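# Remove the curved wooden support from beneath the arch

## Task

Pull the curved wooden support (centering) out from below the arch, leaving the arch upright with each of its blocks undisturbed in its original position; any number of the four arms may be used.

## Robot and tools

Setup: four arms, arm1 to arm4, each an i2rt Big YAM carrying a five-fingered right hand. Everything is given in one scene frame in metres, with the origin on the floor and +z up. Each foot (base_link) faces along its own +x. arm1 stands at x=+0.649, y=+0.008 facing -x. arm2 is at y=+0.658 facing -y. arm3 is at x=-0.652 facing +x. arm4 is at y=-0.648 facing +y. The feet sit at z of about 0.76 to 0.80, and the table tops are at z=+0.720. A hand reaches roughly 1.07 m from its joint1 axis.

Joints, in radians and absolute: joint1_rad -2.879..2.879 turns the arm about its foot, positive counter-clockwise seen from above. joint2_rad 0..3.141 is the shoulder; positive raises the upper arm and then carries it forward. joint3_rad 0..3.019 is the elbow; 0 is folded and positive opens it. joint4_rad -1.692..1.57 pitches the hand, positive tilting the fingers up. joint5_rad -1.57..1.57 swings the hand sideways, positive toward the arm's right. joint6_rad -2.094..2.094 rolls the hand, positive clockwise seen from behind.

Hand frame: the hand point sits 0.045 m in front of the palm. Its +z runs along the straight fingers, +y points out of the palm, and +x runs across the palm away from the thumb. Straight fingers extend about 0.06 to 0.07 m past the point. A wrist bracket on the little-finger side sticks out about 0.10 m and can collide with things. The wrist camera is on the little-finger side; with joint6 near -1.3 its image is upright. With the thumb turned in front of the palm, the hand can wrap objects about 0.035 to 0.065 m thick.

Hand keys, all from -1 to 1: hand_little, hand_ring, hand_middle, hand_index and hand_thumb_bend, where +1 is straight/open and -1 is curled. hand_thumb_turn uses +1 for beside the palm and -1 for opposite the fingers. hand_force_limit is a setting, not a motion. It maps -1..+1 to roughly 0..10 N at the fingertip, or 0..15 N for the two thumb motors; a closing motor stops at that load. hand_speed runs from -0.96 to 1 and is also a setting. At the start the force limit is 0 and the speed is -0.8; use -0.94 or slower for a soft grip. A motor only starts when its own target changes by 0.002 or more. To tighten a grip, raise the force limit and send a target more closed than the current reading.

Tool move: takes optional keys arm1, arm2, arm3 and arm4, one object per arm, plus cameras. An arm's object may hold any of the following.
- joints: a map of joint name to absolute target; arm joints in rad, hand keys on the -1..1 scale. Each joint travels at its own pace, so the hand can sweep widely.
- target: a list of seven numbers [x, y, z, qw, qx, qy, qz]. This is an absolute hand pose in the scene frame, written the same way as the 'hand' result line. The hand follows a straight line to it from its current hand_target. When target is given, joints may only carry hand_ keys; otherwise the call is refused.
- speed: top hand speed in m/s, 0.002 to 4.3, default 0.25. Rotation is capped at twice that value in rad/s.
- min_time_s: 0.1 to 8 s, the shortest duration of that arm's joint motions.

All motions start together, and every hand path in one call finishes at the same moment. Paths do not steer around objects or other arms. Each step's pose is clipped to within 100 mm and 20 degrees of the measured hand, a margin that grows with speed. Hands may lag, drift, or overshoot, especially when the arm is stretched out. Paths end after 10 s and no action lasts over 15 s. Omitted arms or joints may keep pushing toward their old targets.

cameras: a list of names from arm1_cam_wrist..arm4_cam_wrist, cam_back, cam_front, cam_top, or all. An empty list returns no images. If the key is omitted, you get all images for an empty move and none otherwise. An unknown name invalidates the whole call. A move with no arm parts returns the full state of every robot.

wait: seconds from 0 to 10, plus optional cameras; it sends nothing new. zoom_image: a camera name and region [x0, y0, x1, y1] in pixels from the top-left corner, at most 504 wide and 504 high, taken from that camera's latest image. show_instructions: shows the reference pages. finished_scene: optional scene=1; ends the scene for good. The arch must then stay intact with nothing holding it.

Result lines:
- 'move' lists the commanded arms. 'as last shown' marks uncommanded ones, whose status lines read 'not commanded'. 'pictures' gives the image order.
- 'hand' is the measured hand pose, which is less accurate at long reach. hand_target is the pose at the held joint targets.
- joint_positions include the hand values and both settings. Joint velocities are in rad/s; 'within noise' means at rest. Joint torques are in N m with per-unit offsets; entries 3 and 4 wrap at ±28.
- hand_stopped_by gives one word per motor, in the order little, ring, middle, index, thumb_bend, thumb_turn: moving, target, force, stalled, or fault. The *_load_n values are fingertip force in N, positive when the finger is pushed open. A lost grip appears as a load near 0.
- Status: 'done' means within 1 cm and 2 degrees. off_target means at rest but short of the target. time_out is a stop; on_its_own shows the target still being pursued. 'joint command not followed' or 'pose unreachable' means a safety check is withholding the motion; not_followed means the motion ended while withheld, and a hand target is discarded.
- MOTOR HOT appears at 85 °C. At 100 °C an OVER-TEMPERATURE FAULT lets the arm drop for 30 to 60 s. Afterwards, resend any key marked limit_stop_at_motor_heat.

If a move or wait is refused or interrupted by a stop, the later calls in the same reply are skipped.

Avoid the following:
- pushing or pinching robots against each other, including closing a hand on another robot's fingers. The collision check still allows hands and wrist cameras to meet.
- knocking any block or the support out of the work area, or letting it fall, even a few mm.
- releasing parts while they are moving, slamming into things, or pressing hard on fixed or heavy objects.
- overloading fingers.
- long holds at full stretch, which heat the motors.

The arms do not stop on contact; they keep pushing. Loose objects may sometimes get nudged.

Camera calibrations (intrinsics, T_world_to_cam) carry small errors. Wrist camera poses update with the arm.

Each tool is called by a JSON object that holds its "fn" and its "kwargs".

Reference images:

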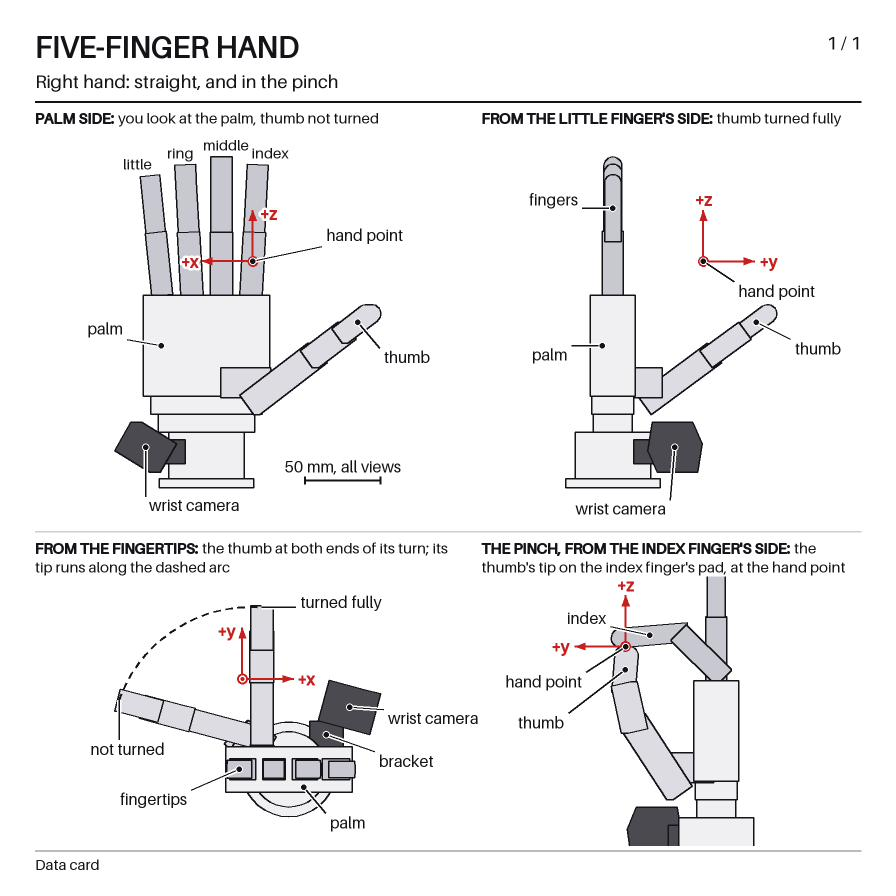

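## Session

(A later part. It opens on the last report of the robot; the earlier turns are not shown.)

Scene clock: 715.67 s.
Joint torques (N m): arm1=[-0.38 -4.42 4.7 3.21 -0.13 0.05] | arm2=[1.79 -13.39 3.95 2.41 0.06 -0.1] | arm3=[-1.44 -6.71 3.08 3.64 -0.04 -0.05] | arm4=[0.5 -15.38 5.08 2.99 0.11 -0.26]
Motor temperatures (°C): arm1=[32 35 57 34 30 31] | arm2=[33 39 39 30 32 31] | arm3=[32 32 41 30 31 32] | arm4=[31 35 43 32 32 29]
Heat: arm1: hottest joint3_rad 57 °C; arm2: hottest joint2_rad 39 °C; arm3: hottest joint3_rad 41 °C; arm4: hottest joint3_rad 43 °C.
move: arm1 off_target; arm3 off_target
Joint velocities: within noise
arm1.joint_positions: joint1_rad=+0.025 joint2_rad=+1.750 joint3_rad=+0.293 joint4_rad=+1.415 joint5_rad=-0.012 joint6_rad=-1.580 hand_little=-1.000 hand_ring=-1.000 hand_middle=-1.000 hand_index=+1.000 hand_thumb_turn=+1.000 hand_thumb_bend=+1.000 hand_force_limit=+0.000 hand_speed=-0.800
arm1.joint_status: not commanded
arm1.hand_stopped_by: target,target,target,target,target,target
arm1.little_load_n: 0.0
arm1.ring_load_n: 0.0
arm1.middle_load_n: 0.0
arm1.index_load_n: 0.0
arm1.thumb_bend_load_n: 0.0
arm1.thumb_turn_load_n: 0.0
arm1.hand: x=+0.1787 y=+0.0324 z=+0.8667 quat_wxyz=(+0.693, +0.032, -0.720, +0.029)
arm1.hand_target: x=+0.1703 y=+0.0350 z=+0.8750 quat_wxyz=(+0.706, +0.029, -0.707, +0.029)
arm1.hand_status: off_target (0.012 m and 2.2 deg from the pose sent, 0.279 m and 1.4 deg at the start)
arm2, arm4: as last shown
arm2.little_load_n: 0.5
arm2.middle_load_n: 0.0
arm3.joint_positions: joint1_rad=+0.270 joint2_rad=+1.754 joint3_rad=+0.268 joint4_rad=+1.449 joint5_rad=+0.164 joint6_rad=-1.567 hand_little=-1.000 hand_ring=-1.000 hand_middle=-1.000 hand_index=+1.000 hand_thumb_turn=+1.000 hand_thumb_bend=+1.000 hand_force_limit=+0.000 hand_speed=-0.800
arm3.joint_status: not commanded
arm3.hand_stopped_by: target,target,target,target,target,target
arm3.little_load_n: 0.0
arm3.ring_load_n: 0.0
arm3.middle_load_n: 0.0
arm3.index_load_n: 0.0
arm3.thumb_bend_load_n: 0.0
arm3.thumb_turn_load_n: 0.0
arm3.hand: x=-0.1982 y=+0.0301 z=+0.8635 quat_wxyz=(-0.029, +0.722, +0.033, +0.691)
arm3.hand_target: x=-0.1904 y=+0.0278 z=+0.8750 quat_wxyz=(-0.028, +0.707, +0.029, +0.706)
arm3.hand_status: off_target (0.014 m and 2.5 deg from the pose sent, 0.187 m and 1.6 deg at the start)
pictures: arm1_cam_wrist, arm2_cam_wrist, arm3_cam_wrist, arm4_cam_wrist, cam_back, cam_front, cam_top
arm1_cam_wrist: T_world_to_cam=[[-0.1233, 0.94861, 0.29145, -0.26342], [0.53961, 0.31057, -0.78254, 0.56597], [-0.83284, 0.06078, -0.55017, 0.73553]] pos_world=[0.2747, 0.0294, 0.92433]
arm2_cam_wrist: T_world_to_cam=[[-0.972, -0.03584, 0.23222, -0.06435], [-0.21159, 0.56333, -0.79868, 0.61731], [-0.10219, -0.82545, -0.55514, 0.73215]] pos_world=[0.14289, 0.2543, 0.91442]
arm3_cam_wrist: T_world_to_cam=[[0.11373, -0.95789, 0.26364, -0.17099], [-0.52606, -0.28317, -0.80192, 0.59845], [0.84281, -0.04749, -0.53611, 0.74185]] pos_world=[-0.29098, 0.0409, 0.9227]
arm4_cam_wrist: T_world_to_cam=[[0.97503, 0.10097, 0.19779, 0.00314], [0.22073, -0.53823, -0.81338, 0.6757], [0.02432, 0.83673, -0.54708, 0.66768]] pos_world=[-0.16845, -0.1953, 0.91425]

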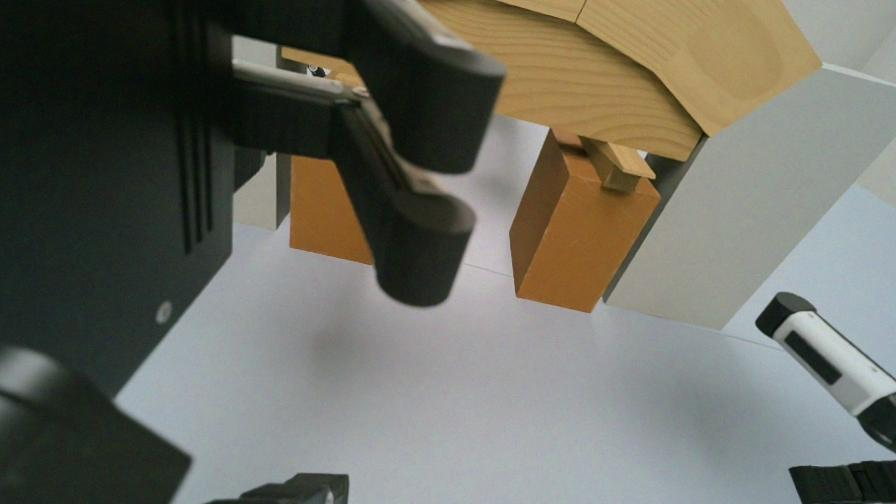

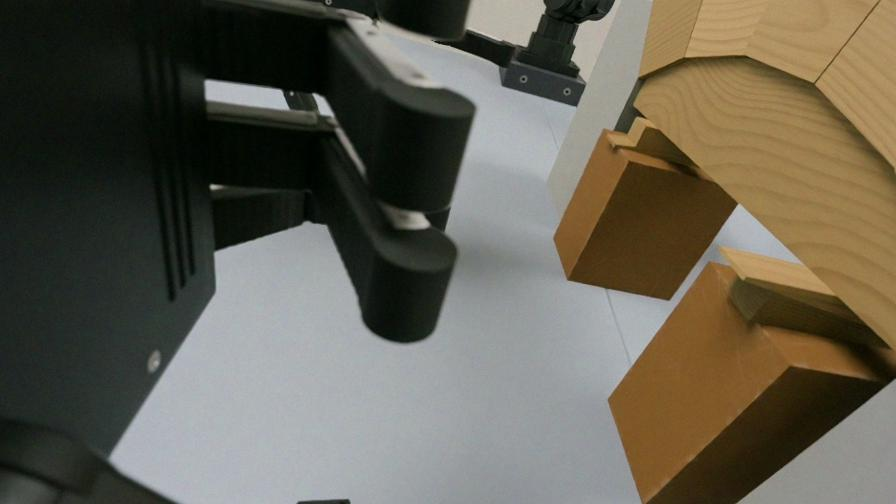

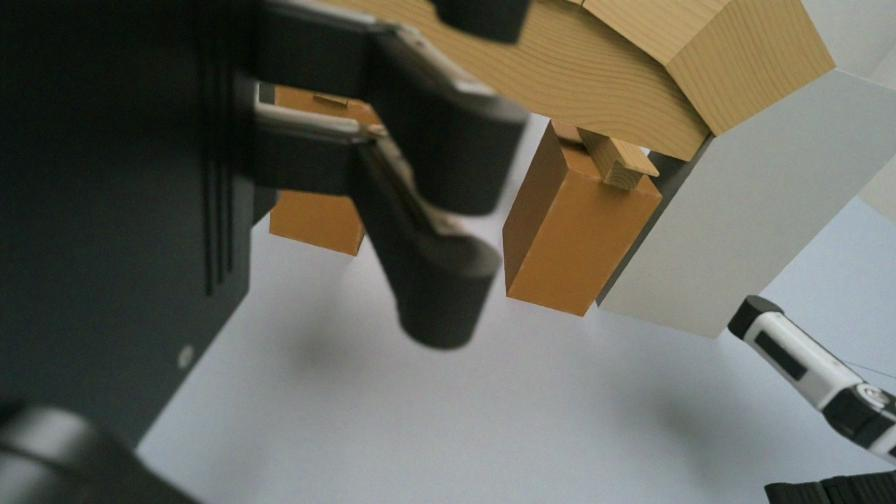

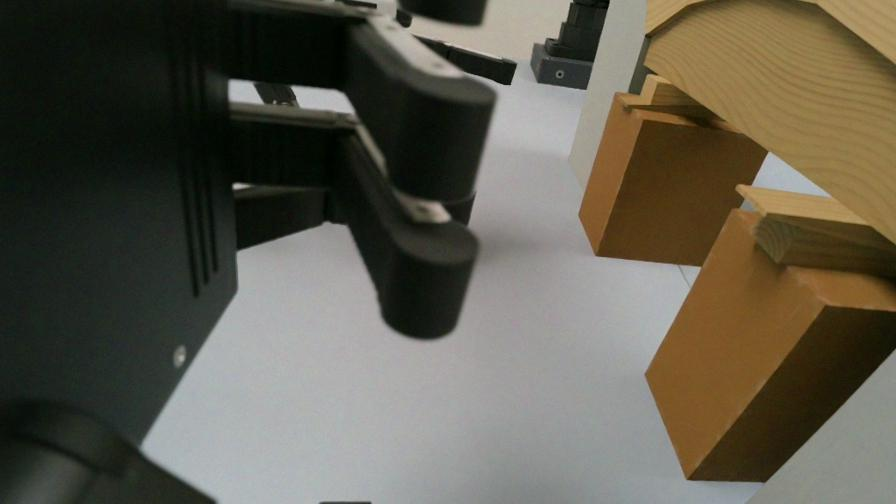

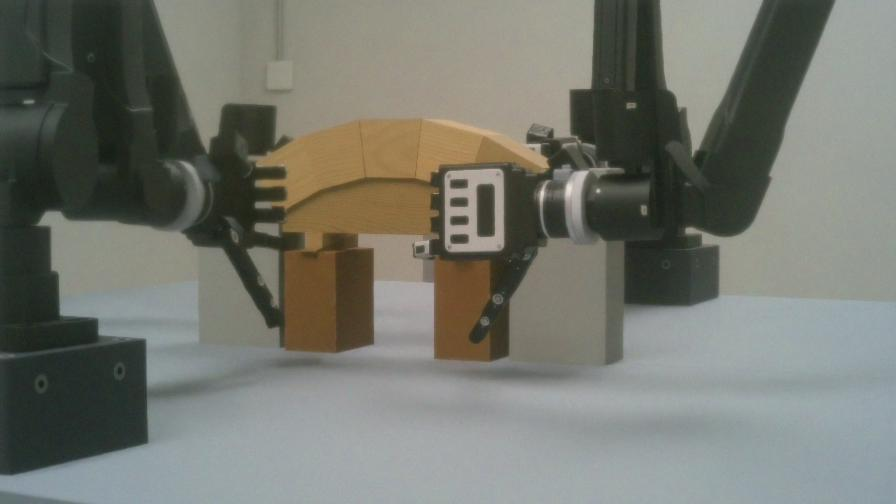

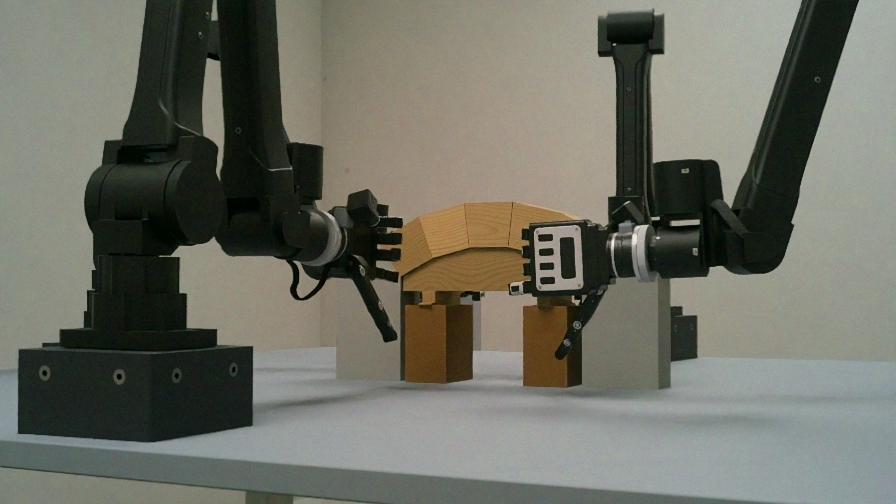

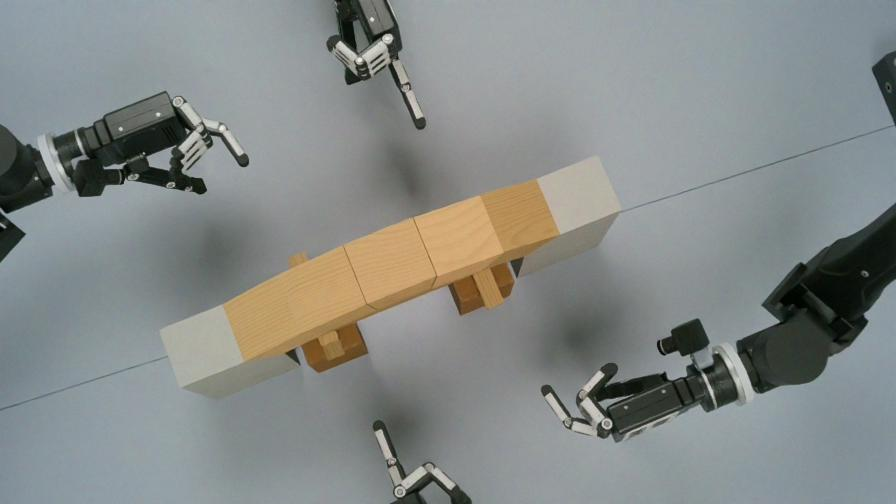

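{"fn": "move", "kwargs": {"arm4": {"target": [-0.0813, -0.0779, 0.863, 0.5199, -0.4793, -0.5199, -0.4793], "speed": 0.08}, "arm2": {"target": [0.0439, 0.1406, 0.860, 0.4793, 0.5199, -0.4793, 0.5199], "speed": 0.08}, "arm1": {"target": [0.0675, 0.0270, 0.877, 0.7065, 0.0287, -0.7065, 0.0287], "speed": 0.08}, "arm3": {"target": [-0.095, 0.0355, 0.890, -0.0287, 0.7065, 0.0287, 0.7065], "speed": 0.08}, "cameras": ["arm2_cam_wrist", "arm4_cam_wrist", "arm1_cam_wrist", "arm3_cam_wrist", "cam_back", "cam_front", "cam_top"]}}

{"fn": "zoom_image", "kwargs": {"camera": "cam_top", "region": [270, 200, 520, 400]}}

Scene clock: 760.60 s.
Joint torques (N m): arm1=[0.21 -6.71 6.9 1.1 -0.01 0.03] | arm2=[0.91 -12.75 3.59 2.51 -0.22 -0.1] | arm3=[-1.26 -8.35 5.45 1.5 -0.04 -0.07] | arm4=[-0.97 -14.97 4.83 3.06 -0.08 -0.28]
Motor temperatures (°C): arm1=[32 36 46 35 30 31] | arm2=[33 39 36 30 32 31] | arm3=[32 32 39 31 31 32] | arm4=[31 35 39 32 32 29]
Heat: arm1: hottest joint3_rad 46 °C; arm2: hottest joint2_rad 39 °C; arm3: hottest joint3_rad 39 °C; arm4: hottest joint3_rad 39 °C.
move: arm1 done; arm2 off_target; arm3 done; arm4 off_target
Joint velocities: within noise
arm1.joint_positions: joint1_rad=+0.025 joint2_rad=+1.836 joint3_rad=+0.569 joint4_rad=+1.274 joint5_rad=-0.012 joint6_rad=-1.580 hand_little=-1.000 hand_ring=-1.000 hand_middle=-1.000 hand_index=+1.000 hand_thumb_turn=+1.000 hand_thumb_bend=+1.000 hand_force_limit=+0.000 hand_speed=-0.800
arm1.joint_status: not commanded
arm1.hand_stopped_by: target,target,target,target,target,target
arm1.little_load_n: 0.0
arm1.ring_load_n: 0.0
arm1.middle_load_n: 0.0
arm1.index_load_n: 0.0
arm1.thumb_bend_load_n: 0.0
arm1.thumb_turn_load_n: 0.0
arm1.hand: x=+0.0759 y=+0.0249 z=+0.8824 quat_wxyz=(+0.711, +0.031, -0.702, +0.029)
arm1.hand_target: x=+0.0679 y=+0.0269 z=+0.8770 quat_wxyz=(+0.706, +0.029, -0.707, +0.029)
arm1.hand_status: done (0.010 m and 0.7 deg from the pose sent, 0.112 m and 2.2 deg at the start)
arm2.joint_positions: joint1_rad=+0.272 joint2_rad=+1.730 joint3_rad=+0.455 joint4_rad=+1.243 joint5_rad=+0.215 joint6_rad=-1.567 hand_little=-1.000 hand_ring=-1.000 hand_middle=-1.000 hand_index=+0.000 hand_thumb_turn=+1.000 hand_thumb_bend=+1.000 hand_force_limit=+0.000 hand_speed=-0.500
arm2.joint_status: not commanded
arm2.hand_stopped_by: target,target,target,target,target,target
arm2.little_load_n: 0.0
arm2.ring_load_n: 0.0
arm2.middle_load_n: 0.0
arm2.index_load_n: 0.0
arm2.thumb_bend_load_n: 0.0
arm2.thumb_turn_load_n: 0.0
arm2.hand: x=+0.0458 y=+0.1402 z=+0.8483 quat_wxyz=(+0.470, +0.528, -0.488, +0.512)
arm2.hand_target: x=+0.0440 y=+0.1406 z=+0.8599 quat_wxyz=(+0.479, +0.520, -0.479, +0.520)
arm2.hand_status: off_target (0.012 m and 1.9 deg from the pose sent, 0.095 m and 1.9 deg at the start)
arm3.joint_positions: joint1_rad=+0.227 joint2_rad=+1.769 joint3_rad=+0.513 joint4_rad=+1.266 joint5_rad=+0.121 joint6_rad=-1.567 hand_little=-1.000 hand_ring=-1.000 hand_middle=-1.000 hand_index=+1.000 hand_thumb_turn=+1.000 hand_thumb_bend=+1.000 hand_force_limit=+0.000 hand_speed=-0.800
arm3.joint_status: not commanded
arm3.hand_stopped_by: target,target,target,target,target,target
arm3.little_load_n: 0.0
arm3.ring_load_n: 0.0
arm3.middle_load_n: 0.0
arm3.index_load_n: 0.0
arm3.thumb_bend_load_n: 0.0
arm3.thumb_turn_load_n: 0.0
arm3.hand: x=-0.1046 y=+0.0387 z=+0.8902 quat_wxyz=(-0.033, +0.706, +0.030, +0.707)
arm3.hand_target: x=-0.0953 y=+0.0353 z=+0.8903 quat_wxyz=(-0.029, +0.706, +0.029, +0.707)
arm3.hand_status: done (0.010 m and 0.5 deg from the pose sent, 0.107 m and 2.5 deg at the start)
arm4.joint_positions: joint1_rad=+0.305 joint2_rad=+1.822 joint3_rad=+0.626 joint4_rad=+1.147 joint5_rad=+0.240 joint6_rad=-1.536 hand_little=-1.000 hand_ring=-1.000 hand_middle=-1.000 hand_index=+0.000 hand_thumb_turn=+1.000 hand_thumb_bend=+1.000 hand_force_limit=+0.000 hand_speed=-0.500
arm4.joint_status: not commanded
arm4.hand_stopped_by: target,target,target,target,target,target
arm4.little_load_n: 0.0
arm4.ring_load_n: 0.0
arm4.middle_load_n: 0.0
arm4.index_load_n: 0.0
arm4.thumb_bend_load_n: 0.0
arm4.thumb_turn_load_n: 0.0
arm4.hand: x=-0.0866 y=-0.0768 z=+0.8490 quat_wxyz=(-0.515, +0.490, +0.527, +0.466)
arm4.hand_target: x=-0.0814 y=-0.0778 z=+0.8627 quat_wxyz=(-0.520, +0.480, +0.520, +0.479)
arm4.hand_status: off_target (0.015 m and 2.1 deg from the pose sent, 0.084 m and 1.9 deg at the start)
pictures: arm1_cam_wrist, arm2_cam_wrist, arm3_cam_wrist, arm4_cam_wrist, cam_back, cam_front, cam_top
arm1_cam_wrist: T_world_to_cam=[[-0.10863, 0.94969, 0.29374, -0.27679], [0.50063, 0.30755, -0.80919, 0.66272], [-0.85882, 0.05915, -0.50885, 0.6246]] pos_world=[0.17457, 0.0221, 0.9354]
arm2_cam_wrist: T_world_to_cam=[[-0.97384, -0.03997, 0.22367, -0.14438], [-0.20669, 0.56475, -0.79896, 0.60503], [-0.09438, -0.82429, -0.55824, 0.70529]] pos_world=[0.05101, 0.2339, 0.90941]
arm3_cam_wrist: T_world_to_cam=[[0.10218, -0.96079, 0.25777, -0.17632], [-0.48886, -0.27418, -0.82815, 0.69839], [0.86636, -0.0414, -0.49771, 0.64578]] pos_world=[-0.20005, 0.04881, 0.94523]
arm4_cam_wrist: T_world_to_cam=[[0.97556, 0.1127, 0.18864, -0.06314], [0.21952, -0.5386, -0.81346, 0.66726], [0.00993, 0.83499, -0.55017, 0.64863]] pos_world=[-0.09132, -0.1751, 0.91156]

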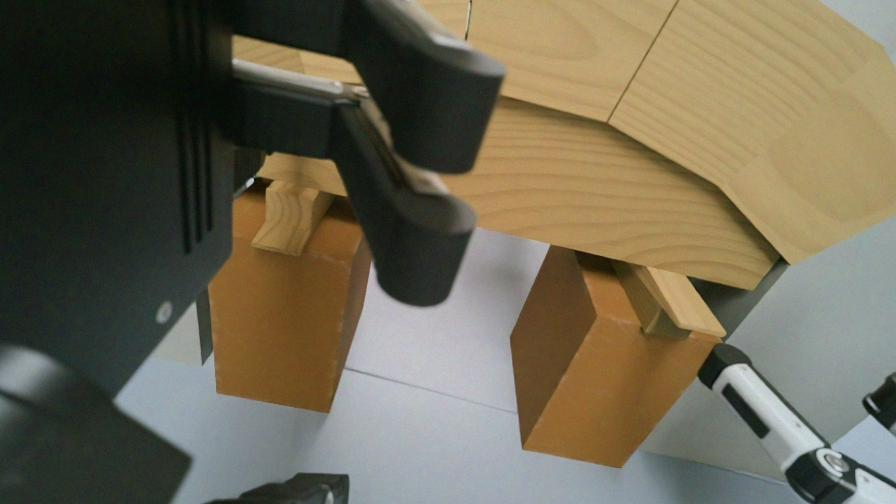

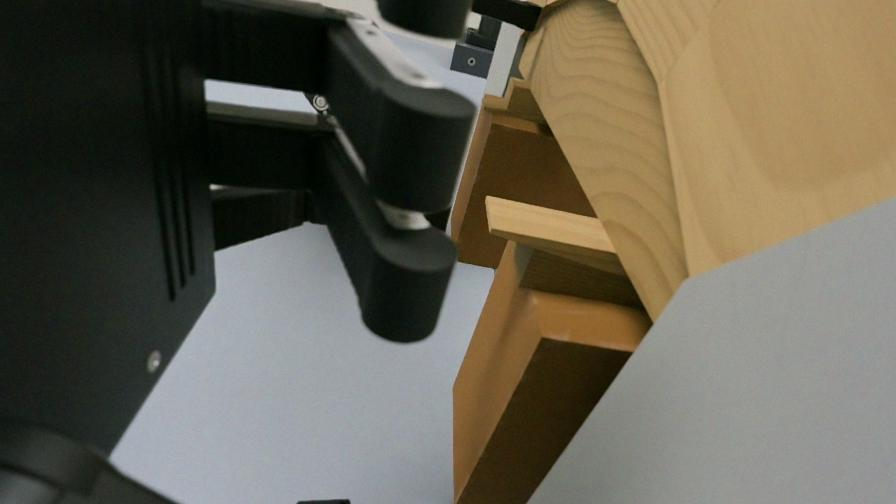

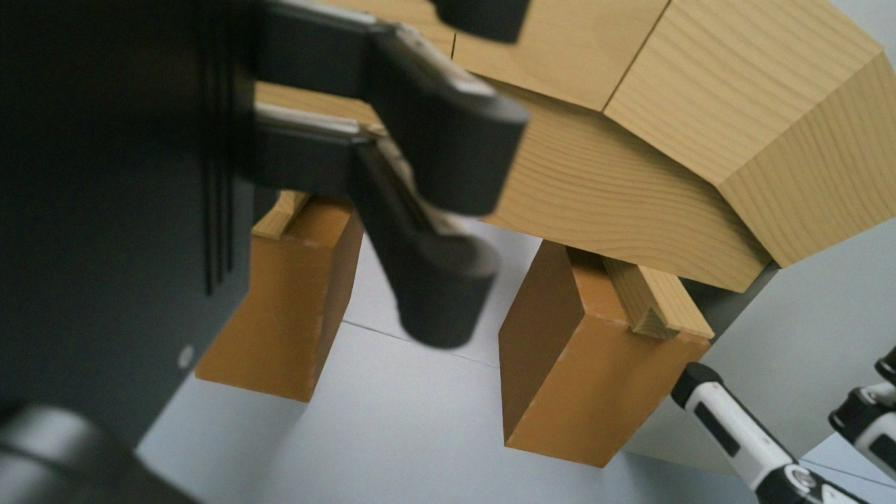

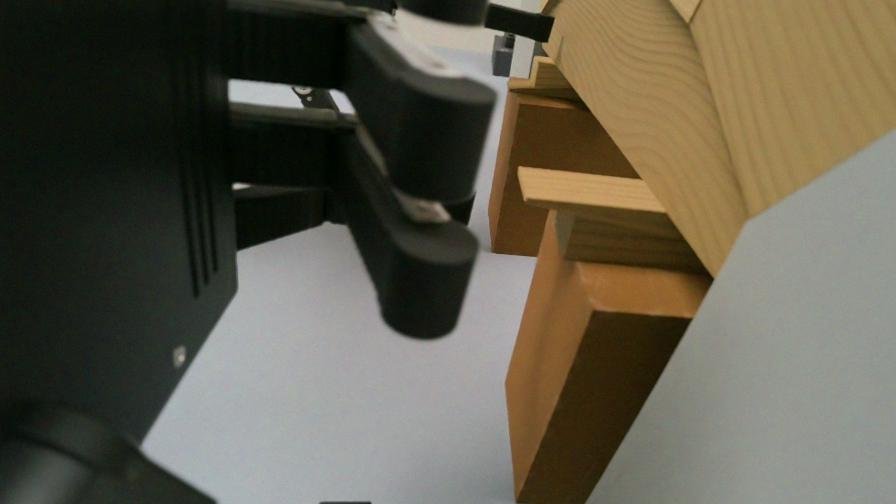

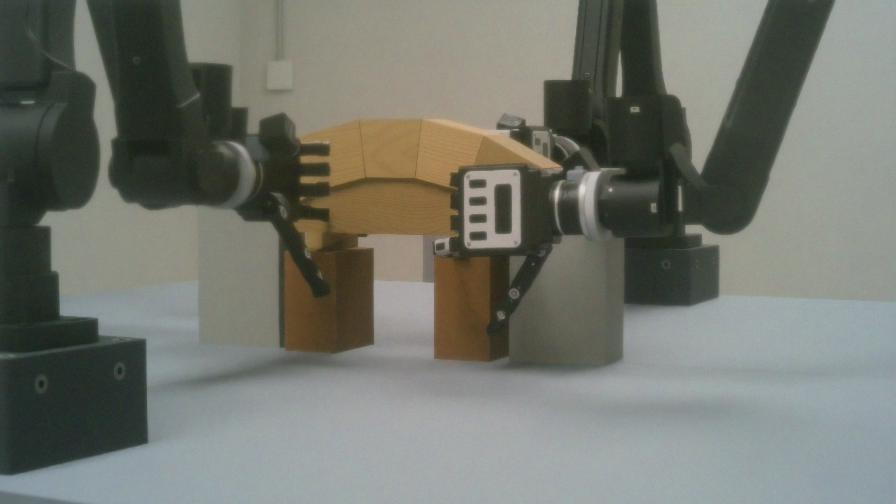

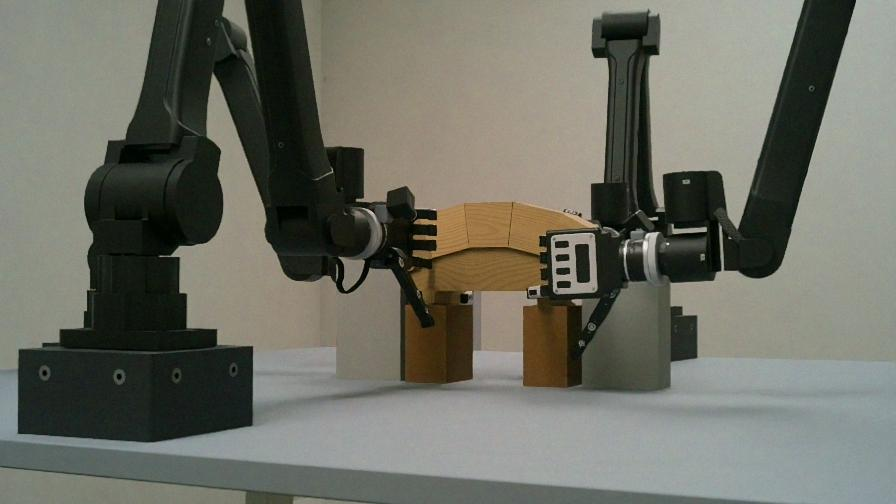

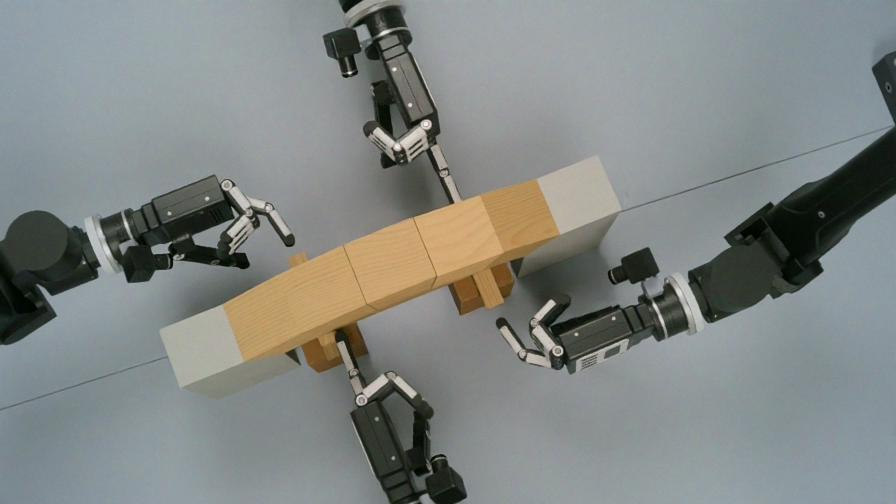

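Scaled by 2.016 from the camera's image (finer frame: 1280x720).

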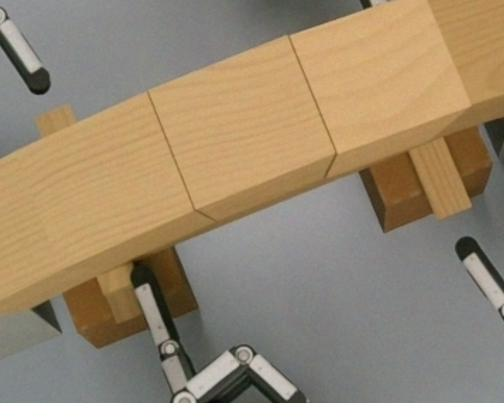

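{"fn": "move", "kwargs": {"arm1": {"target": [0.0640, 0.0267, 0.875, 0.7065, 0.0287, -0.7065, 0.0287], "speed": 0.03}, "arm3": {"target": [-0.0920, 0.0357, 0.890, -0.0287, 0.7065, 0.0287, 0.7065], "speed": 0.03}}}

{"fn": "move", "kwargs": {"arm4": {"target": [-0.0644, -0.0765, 0.863, 0.5199, -0.4793, -0.5199, -0.4793], "speed": 0.02}, "arm2": {"target": [0.0311, 0.1375, 0.860, 0.4793, 0.5199, -0.4793, 0.5199], "speed": 0.02}, "cameras": ["arm2_cam_wrist", "arm4_cam_wrist", "cam_top"]}}

{"fn": "zoom_image", "kwargs": {"camera": "cam_top", "region": [270, 200, 520, 400]}}

Scene clock: 777.17 s.
Joint torques (N m): arm1=[0.32 -7.47 7.1 1.21 0.02 0.03] | arm2=[0.97 -12.86 3.55 2.48 -0.21 -0.09] | arm3=[-1.61 -8.41 5.61 1.51 -0.04 -0.04] | arm4=[-1.03 -14.97 4.92 2.97 -0.03 -0.27]
Motor temperatures (°C): arm1=[32 36 45 34 30 31] | arm2=[33 39 36 31 32 31] | arm3=[32 32 39 31 31 32] | arm4=[31 35 39 32 32 29]
Heat: arm1: hottest joint3_rad 45 °C; arm2: hottest joint2_rad 39 °C; arm3: hottest joint3_rad 39 °C; arm4: hottest joint3_rad 39 °C.
move: arm1 done; arm3 off_target
Joint velocities: within noise
arm1.joint_positions: joint1_rad=+0.025 joint2_rad=+1.847 joint3_rad=+0.577 joint4_rad=+1.274 joint5_rad=-0.012 joint6_rad=-1.580 hand_little=-1.000 hand_ring=-1.000 hand_middle=-1.000 hand_index=+1.000 hand_thumb_turn=+1.000 hand_thumb_bend=+1.000 hand_force_limit=+0.000 hand_speed=-0.800
arm1.joint_status: not commanded
arm1.hand_stopped_by: target,target,target,target,target,target
arm1.little_load_n: 0.0
arm1.ring_load_n: 0.0
arm1.middle_load_n: 0.0
arm1.index_load_n: 0.0
arm1.thumb_bend_load_n: 0.0
arm1.thumb_turn_load_n: 0.0
arm1.hand: x=+0.0731 y=+0.0247 z=+0.8796 quat_wxyz=(+0.710, +0.031, -0.703, +0.029)
arm1.hand_target: x=+0.0643 y=+0.0266 z=+0.8751 quat_wxyz=(+0.707, +0.029, -0.706, +0.029)
arm1.hand_status: done (0.010 m and 0.6 deg from the pose sent, 0.014 m and 0.8 deg at the start)
arm2, arm4: as last shown
arm3.joint_positions: joint1_rad=+0.227 joint2_rad=+1.773 joint3_rad=+0.519 joint4_rad=+1.261 joint5_rad=+0.120 joint6_rad=-1.567 hand_little=-1.000 hand_ring=-1.000 hand_middle=-1.000 hand_index=+1.000 hand_thumb_turn=+1.000 hand_thumb_bend=+1.000 hand_force_limit=+0.000 hand_speed=-0.800
arm3.joint_status: not commanded
arm3.hand_stopped_by: target,target,target,target,target,target
arm3.little_load_n: 0.0
arm3.ring_load_n: 0.5
arm3.middle_load_n: 0.0
arm3.index_load_n: 0.0
arm3.thumb_bend_load_n: 0.0
arm3.thumb_turn_load_n: 0.0
arm3.hand: x=-0.1026 y=+0.0392 z=+0.8892 quat_wxyz=(-0.033, +0.706, +0.030, +0.706)
arm3.hand_target: x=-0.0924 y=+0.0357 z=+0.8901 quat_wxyz=(-0.029, +0.706, +0.029, +0.707)
arm3.hand_status: off_target (0.011 m and 0.5 deg from the pose sent, 0.013 m and 0.5 deg at the start)
arm4.joint_positions: joint1_rad=+0.305 joint2_rad=+1.822 joint3_rad=+0.626 joint4_rad=+1.147 joint5_rad=+0.239 joint6_rad=-1.536 hand_little=-1.000 hand_ring=-1.000 hand_middle=-1.000 hand_index=+0.000 hand_thumb_turn=+1.000 hand_thumb_bend=+1.000 hand_force_limit=+0.000 hand_speed=-0.500
arm4.hand: x=-0.0867 y=-0.0768 z=+0.8490 quat_wxyz=(-0.515, +0.490, +0.527, +0.466)
pictures: none

Scene clock: 778.50 s.
Joint torques (N m): arm1=[0.44 -6.48 7.27 1.03 0.01 0.06] | arm2=[0.56 -12.81 3.47 2.47 -0.23 -0.1] | arm3=[-1.32 -8.29 5.63 1.48 -0.06 -0.05] | arm4=[-1.2 -15.21 4.89 3.04 -0.08 -0.3]
Motor temperatures (°C): arm1=[32 36 45 34 30 31] | arm2=[33 39 36 31 32 31] | arm3=[32 32 39 30 31 32] | arm4=[31 35 39 32 32 29]
Heat: arm1: hottest joint3_rad 45 °C; arm2: hottest joint2_rad 39 °C; arm3: hottest joint3_rad 39 °C; arm4: hottest joint3_rad 39 °C.
move: arm2 off_target; arm4 off_target
Joint velocities: within noise
arm1, arm3: as last shown
arm2.joint_positions: joint1_rad=+0.237 joint2_rad=+1.730 joint3_rad=+0.455 joint4_rad=+1.243 joint5_rad=+0.176 joint6_rad=-1.567 hand_little=-1.000 hand_ring=-1.000 hand_middle=-1.000 hand_index=+0.000 hand_thumb_turn=+1.000 hand_thumb_bend=+1.000 hand_force_limit=+0.000 hand_speed=-0.500
arm2.joint_status: not commanded
arm2.hand_stopped_by: target,target,target,target,target,target
arm2.little_load_n: 0.0
arm2.ring_load_n: 0.0
arm2.middle_load_n: 0.0
arm2.index_load_n: 0.0
arm2.thumb_bend_load_n: 0.0
arm2.thumb_turn_load_n: 0.0
arm2.hand: x=+0.0354 y=+0.1368 z=+0.8481 quat_wxyz=(+0.469, +0.529, -0.487, +0.513)
arm2.hand_target: x=+0.0310 y=+0.1375 z=+0.8598 quat_wxyz=(+0.479, +0.520, -0.479, +0.520)
arm2.hand_status: off_target (0.013 m and 2.0 deg from the pose sent, 0.019 m and 1.9 deg at the start)
arm3.ring_load_n: 0.0
arm4.joint_positions: joint1_rad=+0.264 joint2_rad=+1.817 joint3_rad=+0.616 joint4_rad=+1.153 joint5_rad=+0.197 joint6_rad=-1.537 hand_little=-1.000 hand_ring=-1.000 hand_middle=-1.000 hand_index=+0.000 hand_thumb_turn=+1.000 hand_thumb_bend=+1.000 hand_force_limit=+0.000 hand_speed=-0.500
arm4.joint_status: not commanded
arm4.hand_stopped_by: target,target,target,target,target,target
arm4.little_load_n: 0.0
arm4.ring_load_n: 0.0
arm4.middle_load_n: 0.0
arm4.index_load_n: 0.0
arm4.thumb_bend_load_n: 0.0
arm4.thumb_turn_load_n: 0.0
arm4.hand: x=-0.0706 y=-0.0752 z=+0.8491 quat_wxyz=(-0.516, +0.490, +0.527, +0.466)
arm4.hand_target: x=-0.0645 y=-0.0764 z=+0.8629 quat_wxyz=(-0.520, +0.480, +0.520, +0.479)
arm4.hand_status: off_target (0.015 m and 2.2 deg from the pose sent, 0.026 m and 2.1 deg at the start)
arm2_cam_wrist: T_world_to_cam=[[-0.97397, -0.04371, 0.22244, -0.15318], [-0.2078, 0.56426, -0.79902, 0.60467], [-0.09059, -0.82444, -0.55865, 0.70168]] pos_world=[0.04003, 0.2306, 0.90921]
arm4_cam_wrist: T_world_to_cam=[[0.97572, 0.1141, 0.18695, -0.07745], [0.21888, -0.53815, -0.81393, 0.66508], [0.00773, 0.83509, -0.55006, 0.64694]] pos_world=[-0.07501, -0.1735, 0.91166]

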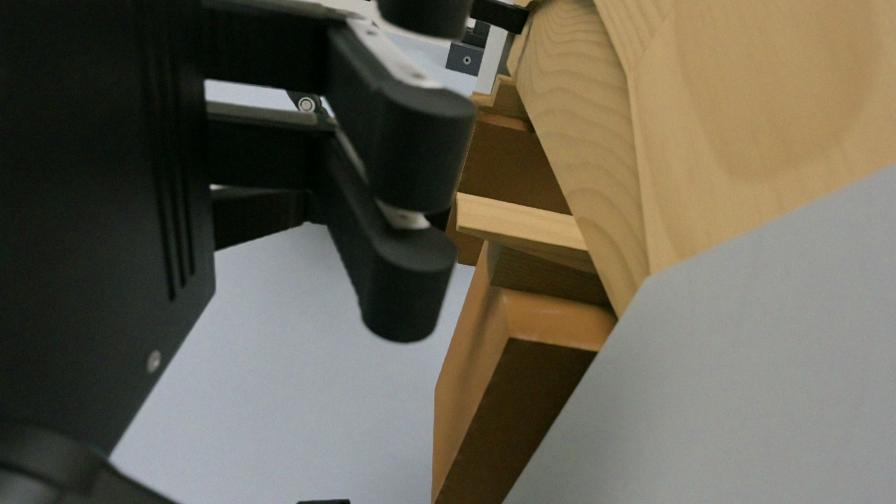

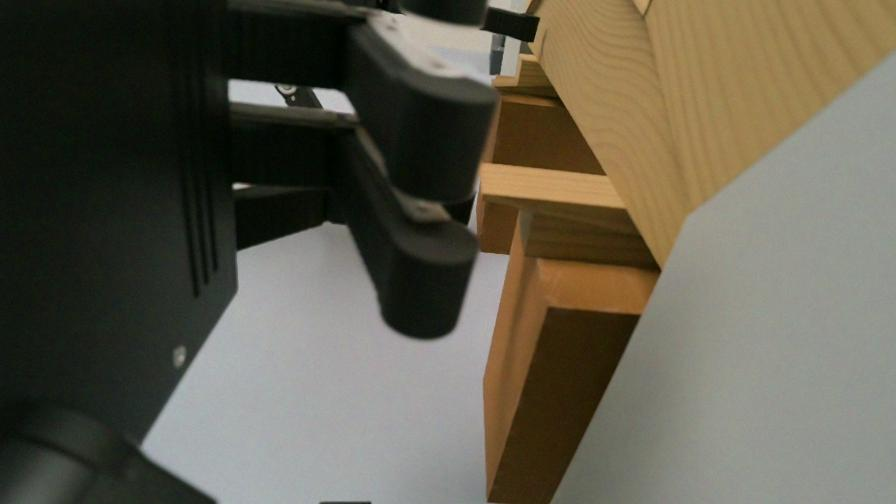

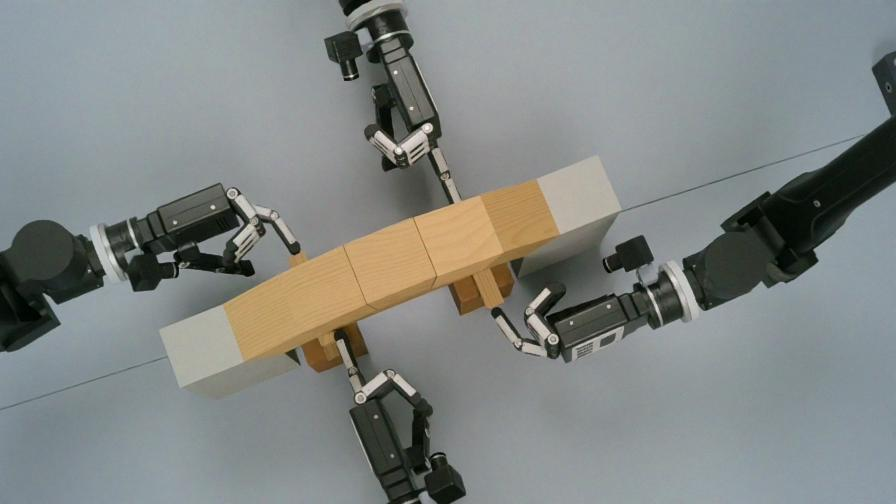

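Scaled by 2.016 from the camera's image (finer frame: 1280x720).

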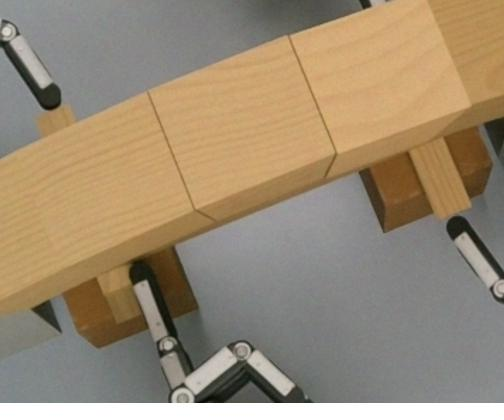

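{"fn": "move", "kwargs": {"arm4": {"target": [-0.0574, -0.0759, 0.863, 0.5199, -0.4793, -0.5199, -0.4793], "speed": 0.015}, "arm2": {"target": [0.0251, 0.1370, 0.860, 0.4793, 0.5199, -0.4793, 0.5199], "speed": 0.015}, "cameras": ["arm2_cam_wrist", "arm4_cam_wrist", "cam_top", "cam_back", "cam_front"]}}

{"fn": "zoom_image", "kwargs": {"camera": "cam_top", "region": [270, 200, 520, 400]}}

Scene clock: 787.70 s.
Joint torques (N m): arm1=[0.62 -7.18 7.19 1.14 0.03 0.07] | arm2=[0.38 -12.81 3.54 2.48 -0.21 -0.1] | arm3=[-1.73 -8.18 5.61 1.4 -0.03 -0.08] | arm4=[-0.79 -14.86 4.48 3.08 -0.1 -0.26]
Motor temperatures (°C): arm1=[32 36 45 34 30 31] | arm2=[33 39 35 31 32 31] | arm3=[32 32 39 30 31 32] | arm4=[31 35 38 32 32 29]
Heat: arm1: hottest joint3_rad 45 °C; arm2: hottest joint2_rad 39 °C; arm3: hottest joint3_rad 39 °C; arm4: hottest joint3_rad 38 °C.
move: arm2 off_target; arm4 off_target
Joint velocities: within noise
arm1, arm3: as last shown
arm2.joint_positions: joint1_rad=+0.219 joint2_rad=+1.729 joint3_rad=+0.451 joint4_rad=+1.245 joint5_rad=+0.157 joint6_rad=-1.567 hand_little=-1.000 hand_ring=-1.000 hand_middle=-1.000 hand_index=+0.000 hand_thumb_turn=+1.000 hand_thumb_bend=+1.000 hand_force_limit=+0.000 hand_speed=-0.500
arm2.joint_status: not commanded
arm2.hand_stopped_by: target,target,target,target,target,target
arm2.little_load_n: 0.0
arm2.ring_load_n: 0.0
arm2.middle_load_n: 0.0
arm2.index_load_n: 0.0
arm2.thumb_bend_load_n: 0.0
arm2.thumb_turn_load_n: 0.0
arm2.hand: x=+0.0294 y=+0.1367 z=+0.8478 quat_wxyz=(+0.469, +0.529, -0.487, +0.513)
arm2.hand_target: x=+0.0251 y=+0.1371 z=+0.8599 quat_wxyz=(+0.479, +0.520, -0.479, +0.520)
arm2.hand_status: off_target (0.013 m and 2.0 deg from the pose sent, 0.016 m and 2.0 deg at the start)
arm3.little_load_n: 0.5
arm3.index_load_n: 0.5
arm4.joint_positions: joint1_rad=+0.247 joint2_rad=+1.816 joint3_rad=+0.616 joint4_rad=+1.153 joint5_rad=+0.179 joint6_rad=-1.537 hand_little=-1.000 hand_ring=-1.000 hand_middle=-1.000 hand_index=+0.000 hand_thumb_turn=+1.000 hand_thumb_bend=+1.000 hand_force_limit=+0.000 hand_speed=-0.500
arm4.joint_status: not commanded
arm4.hand_stopped_by: target,target,target,target,target,target
arm4.little_load_n: 0.0
arm4.ring_load_n: 0.0
arm4.middle_load_n: 0.0
arm4.index_load_n: 0.0
arm4.thumb_bend_load_n: 0.0
arm4.thumb_turn_load_n: 0.0
arm4.hand: x=-0.0641 y=-0.0733 z=+0.8498 quat_wxyz=(-0.516, +0.490, +0.526, +0.466)
arm4.hand_target: x=-0.0575 y=-0.0758 z=+0.8628 quat_wxyz=(-0.520, +0.480, +0.520, +0.479)
arm4.hand_status: off_target (0.015 m and 2.1 deg from the pose sent, 0.019 m and 2.2 deg at the start)
pictures: arm2_cam_wrist, arm4_cam_wrist, cam_back, cam_front, cam_top
arm2_cam_wrist: T_world_to_cam=[[-0.97403, -0.04468, 0.22197, -0.15834], [-0.20791, 0.56481, -0.7986, 0.60288], [-0.08969, -0.82401, -0.55943, 0.70143]] pos_world=[0.03403, 0.2304, 0.90901]
arm4_cam_wrist: T_world_to_cam=[[0.97581, 0.11429, 0.18634, -0.08361], [0.21849, -0.53737, -0.81456, 0.66577], [0.00704, 0.83557, -0.54934, 0.64509]] pos_world=[-0.06841, -0.1717, 0.91226]

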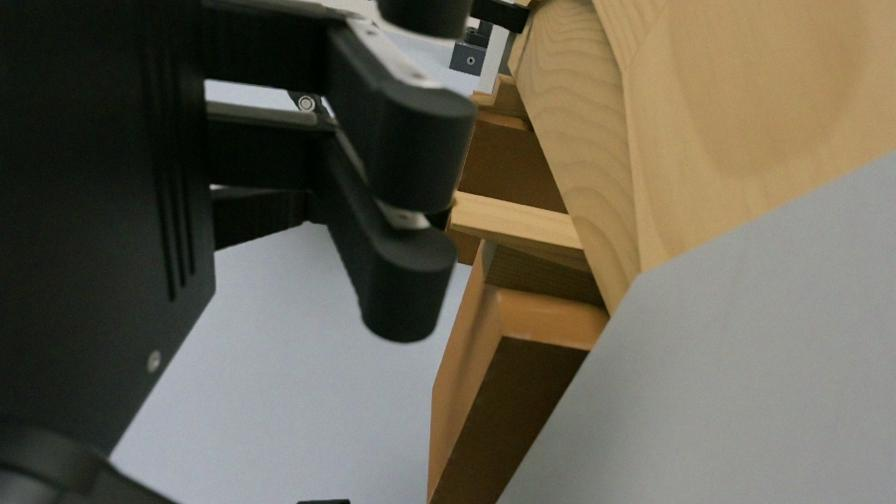

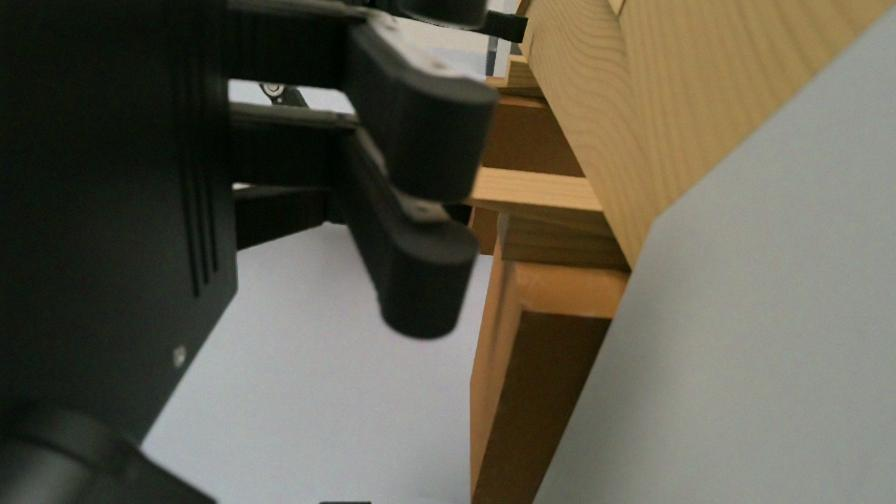

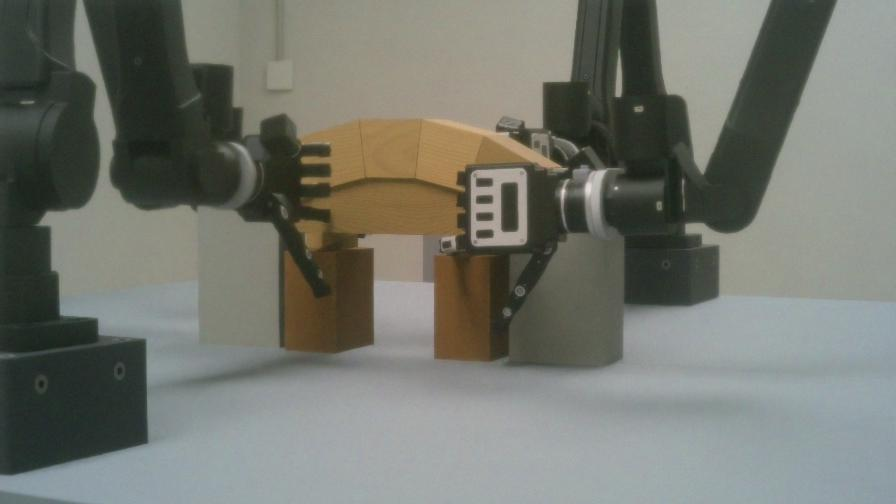

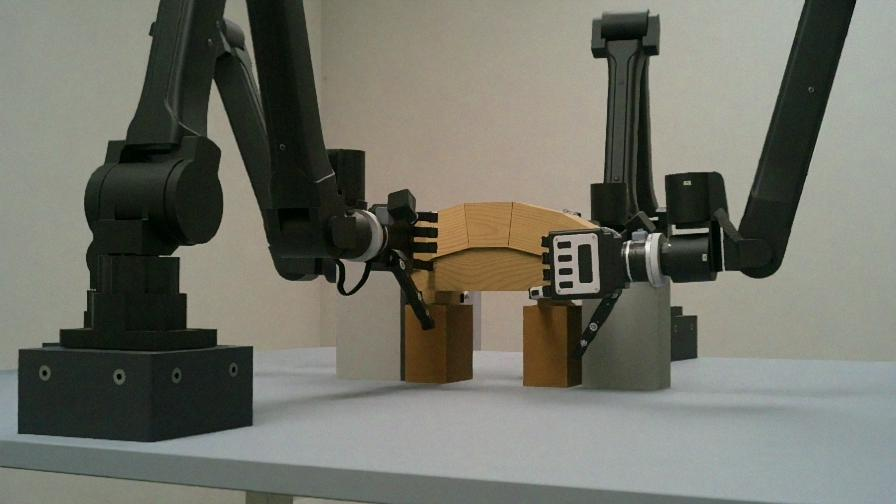

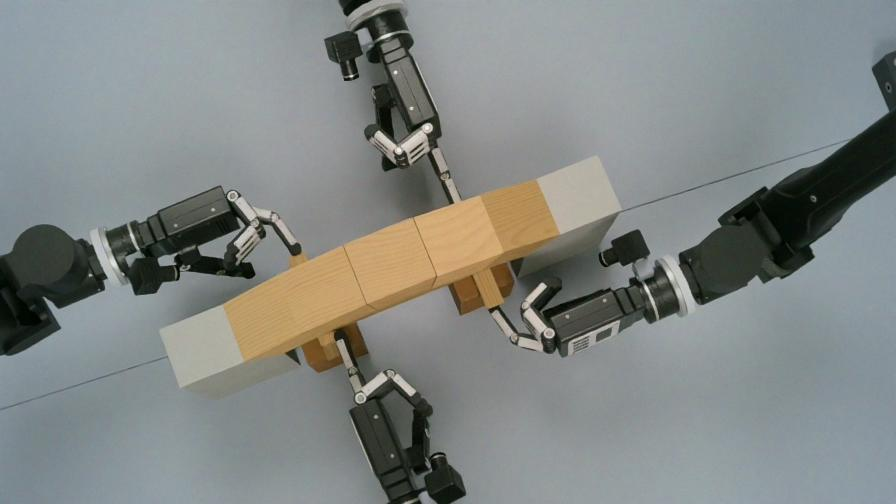

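Scaled by 2.016 from the camera's image (finer frame: 1280x720).

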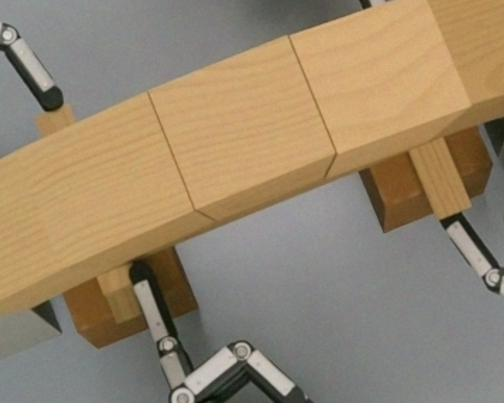

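{"fn": "zoom_image", "kwargs": {"camera": "cam_top", "region": [265, 220, 345, 284]}}

{"fn": "zoom_image", "kwargs": {"camera": "cam_top", "region": [450, 250, 550, 330]}}

{"fn": "zoom_image", "kwargs": {"camera": "cam_front", "region": [500, 260, 600, 330]}}

{"fn": "zoom_image", "kwargs": {"camera": "cam_back", "region": [420, 210, 520, 280]}}

Scaled by 6.300 from the camera's image (finer frame: 1280x720).

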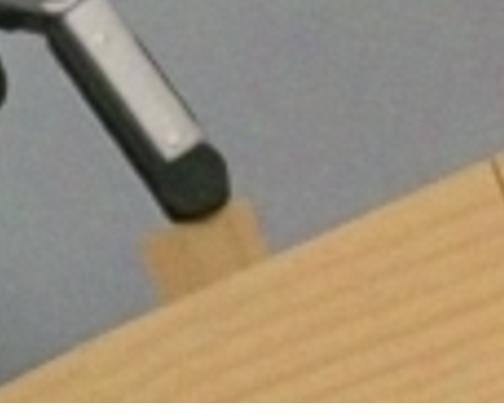

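Scaled by 5.040 from the camera's image (finer frame: 1280x720).

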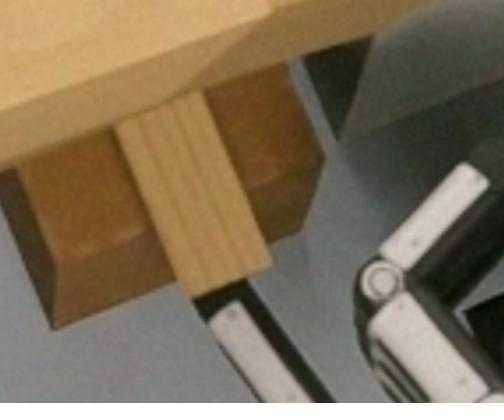

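Scaled by 5.040 from the camera's image (finer frame: 1280x720).

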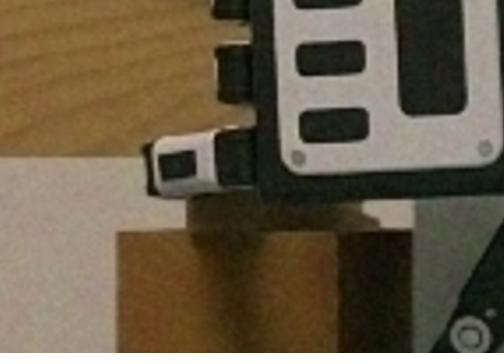

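Scaled by 5.040 from the camera's image (finer frame: 1280x720).

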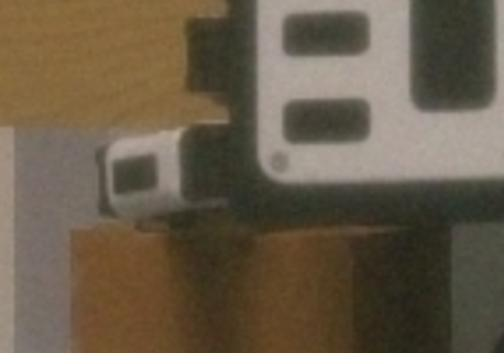

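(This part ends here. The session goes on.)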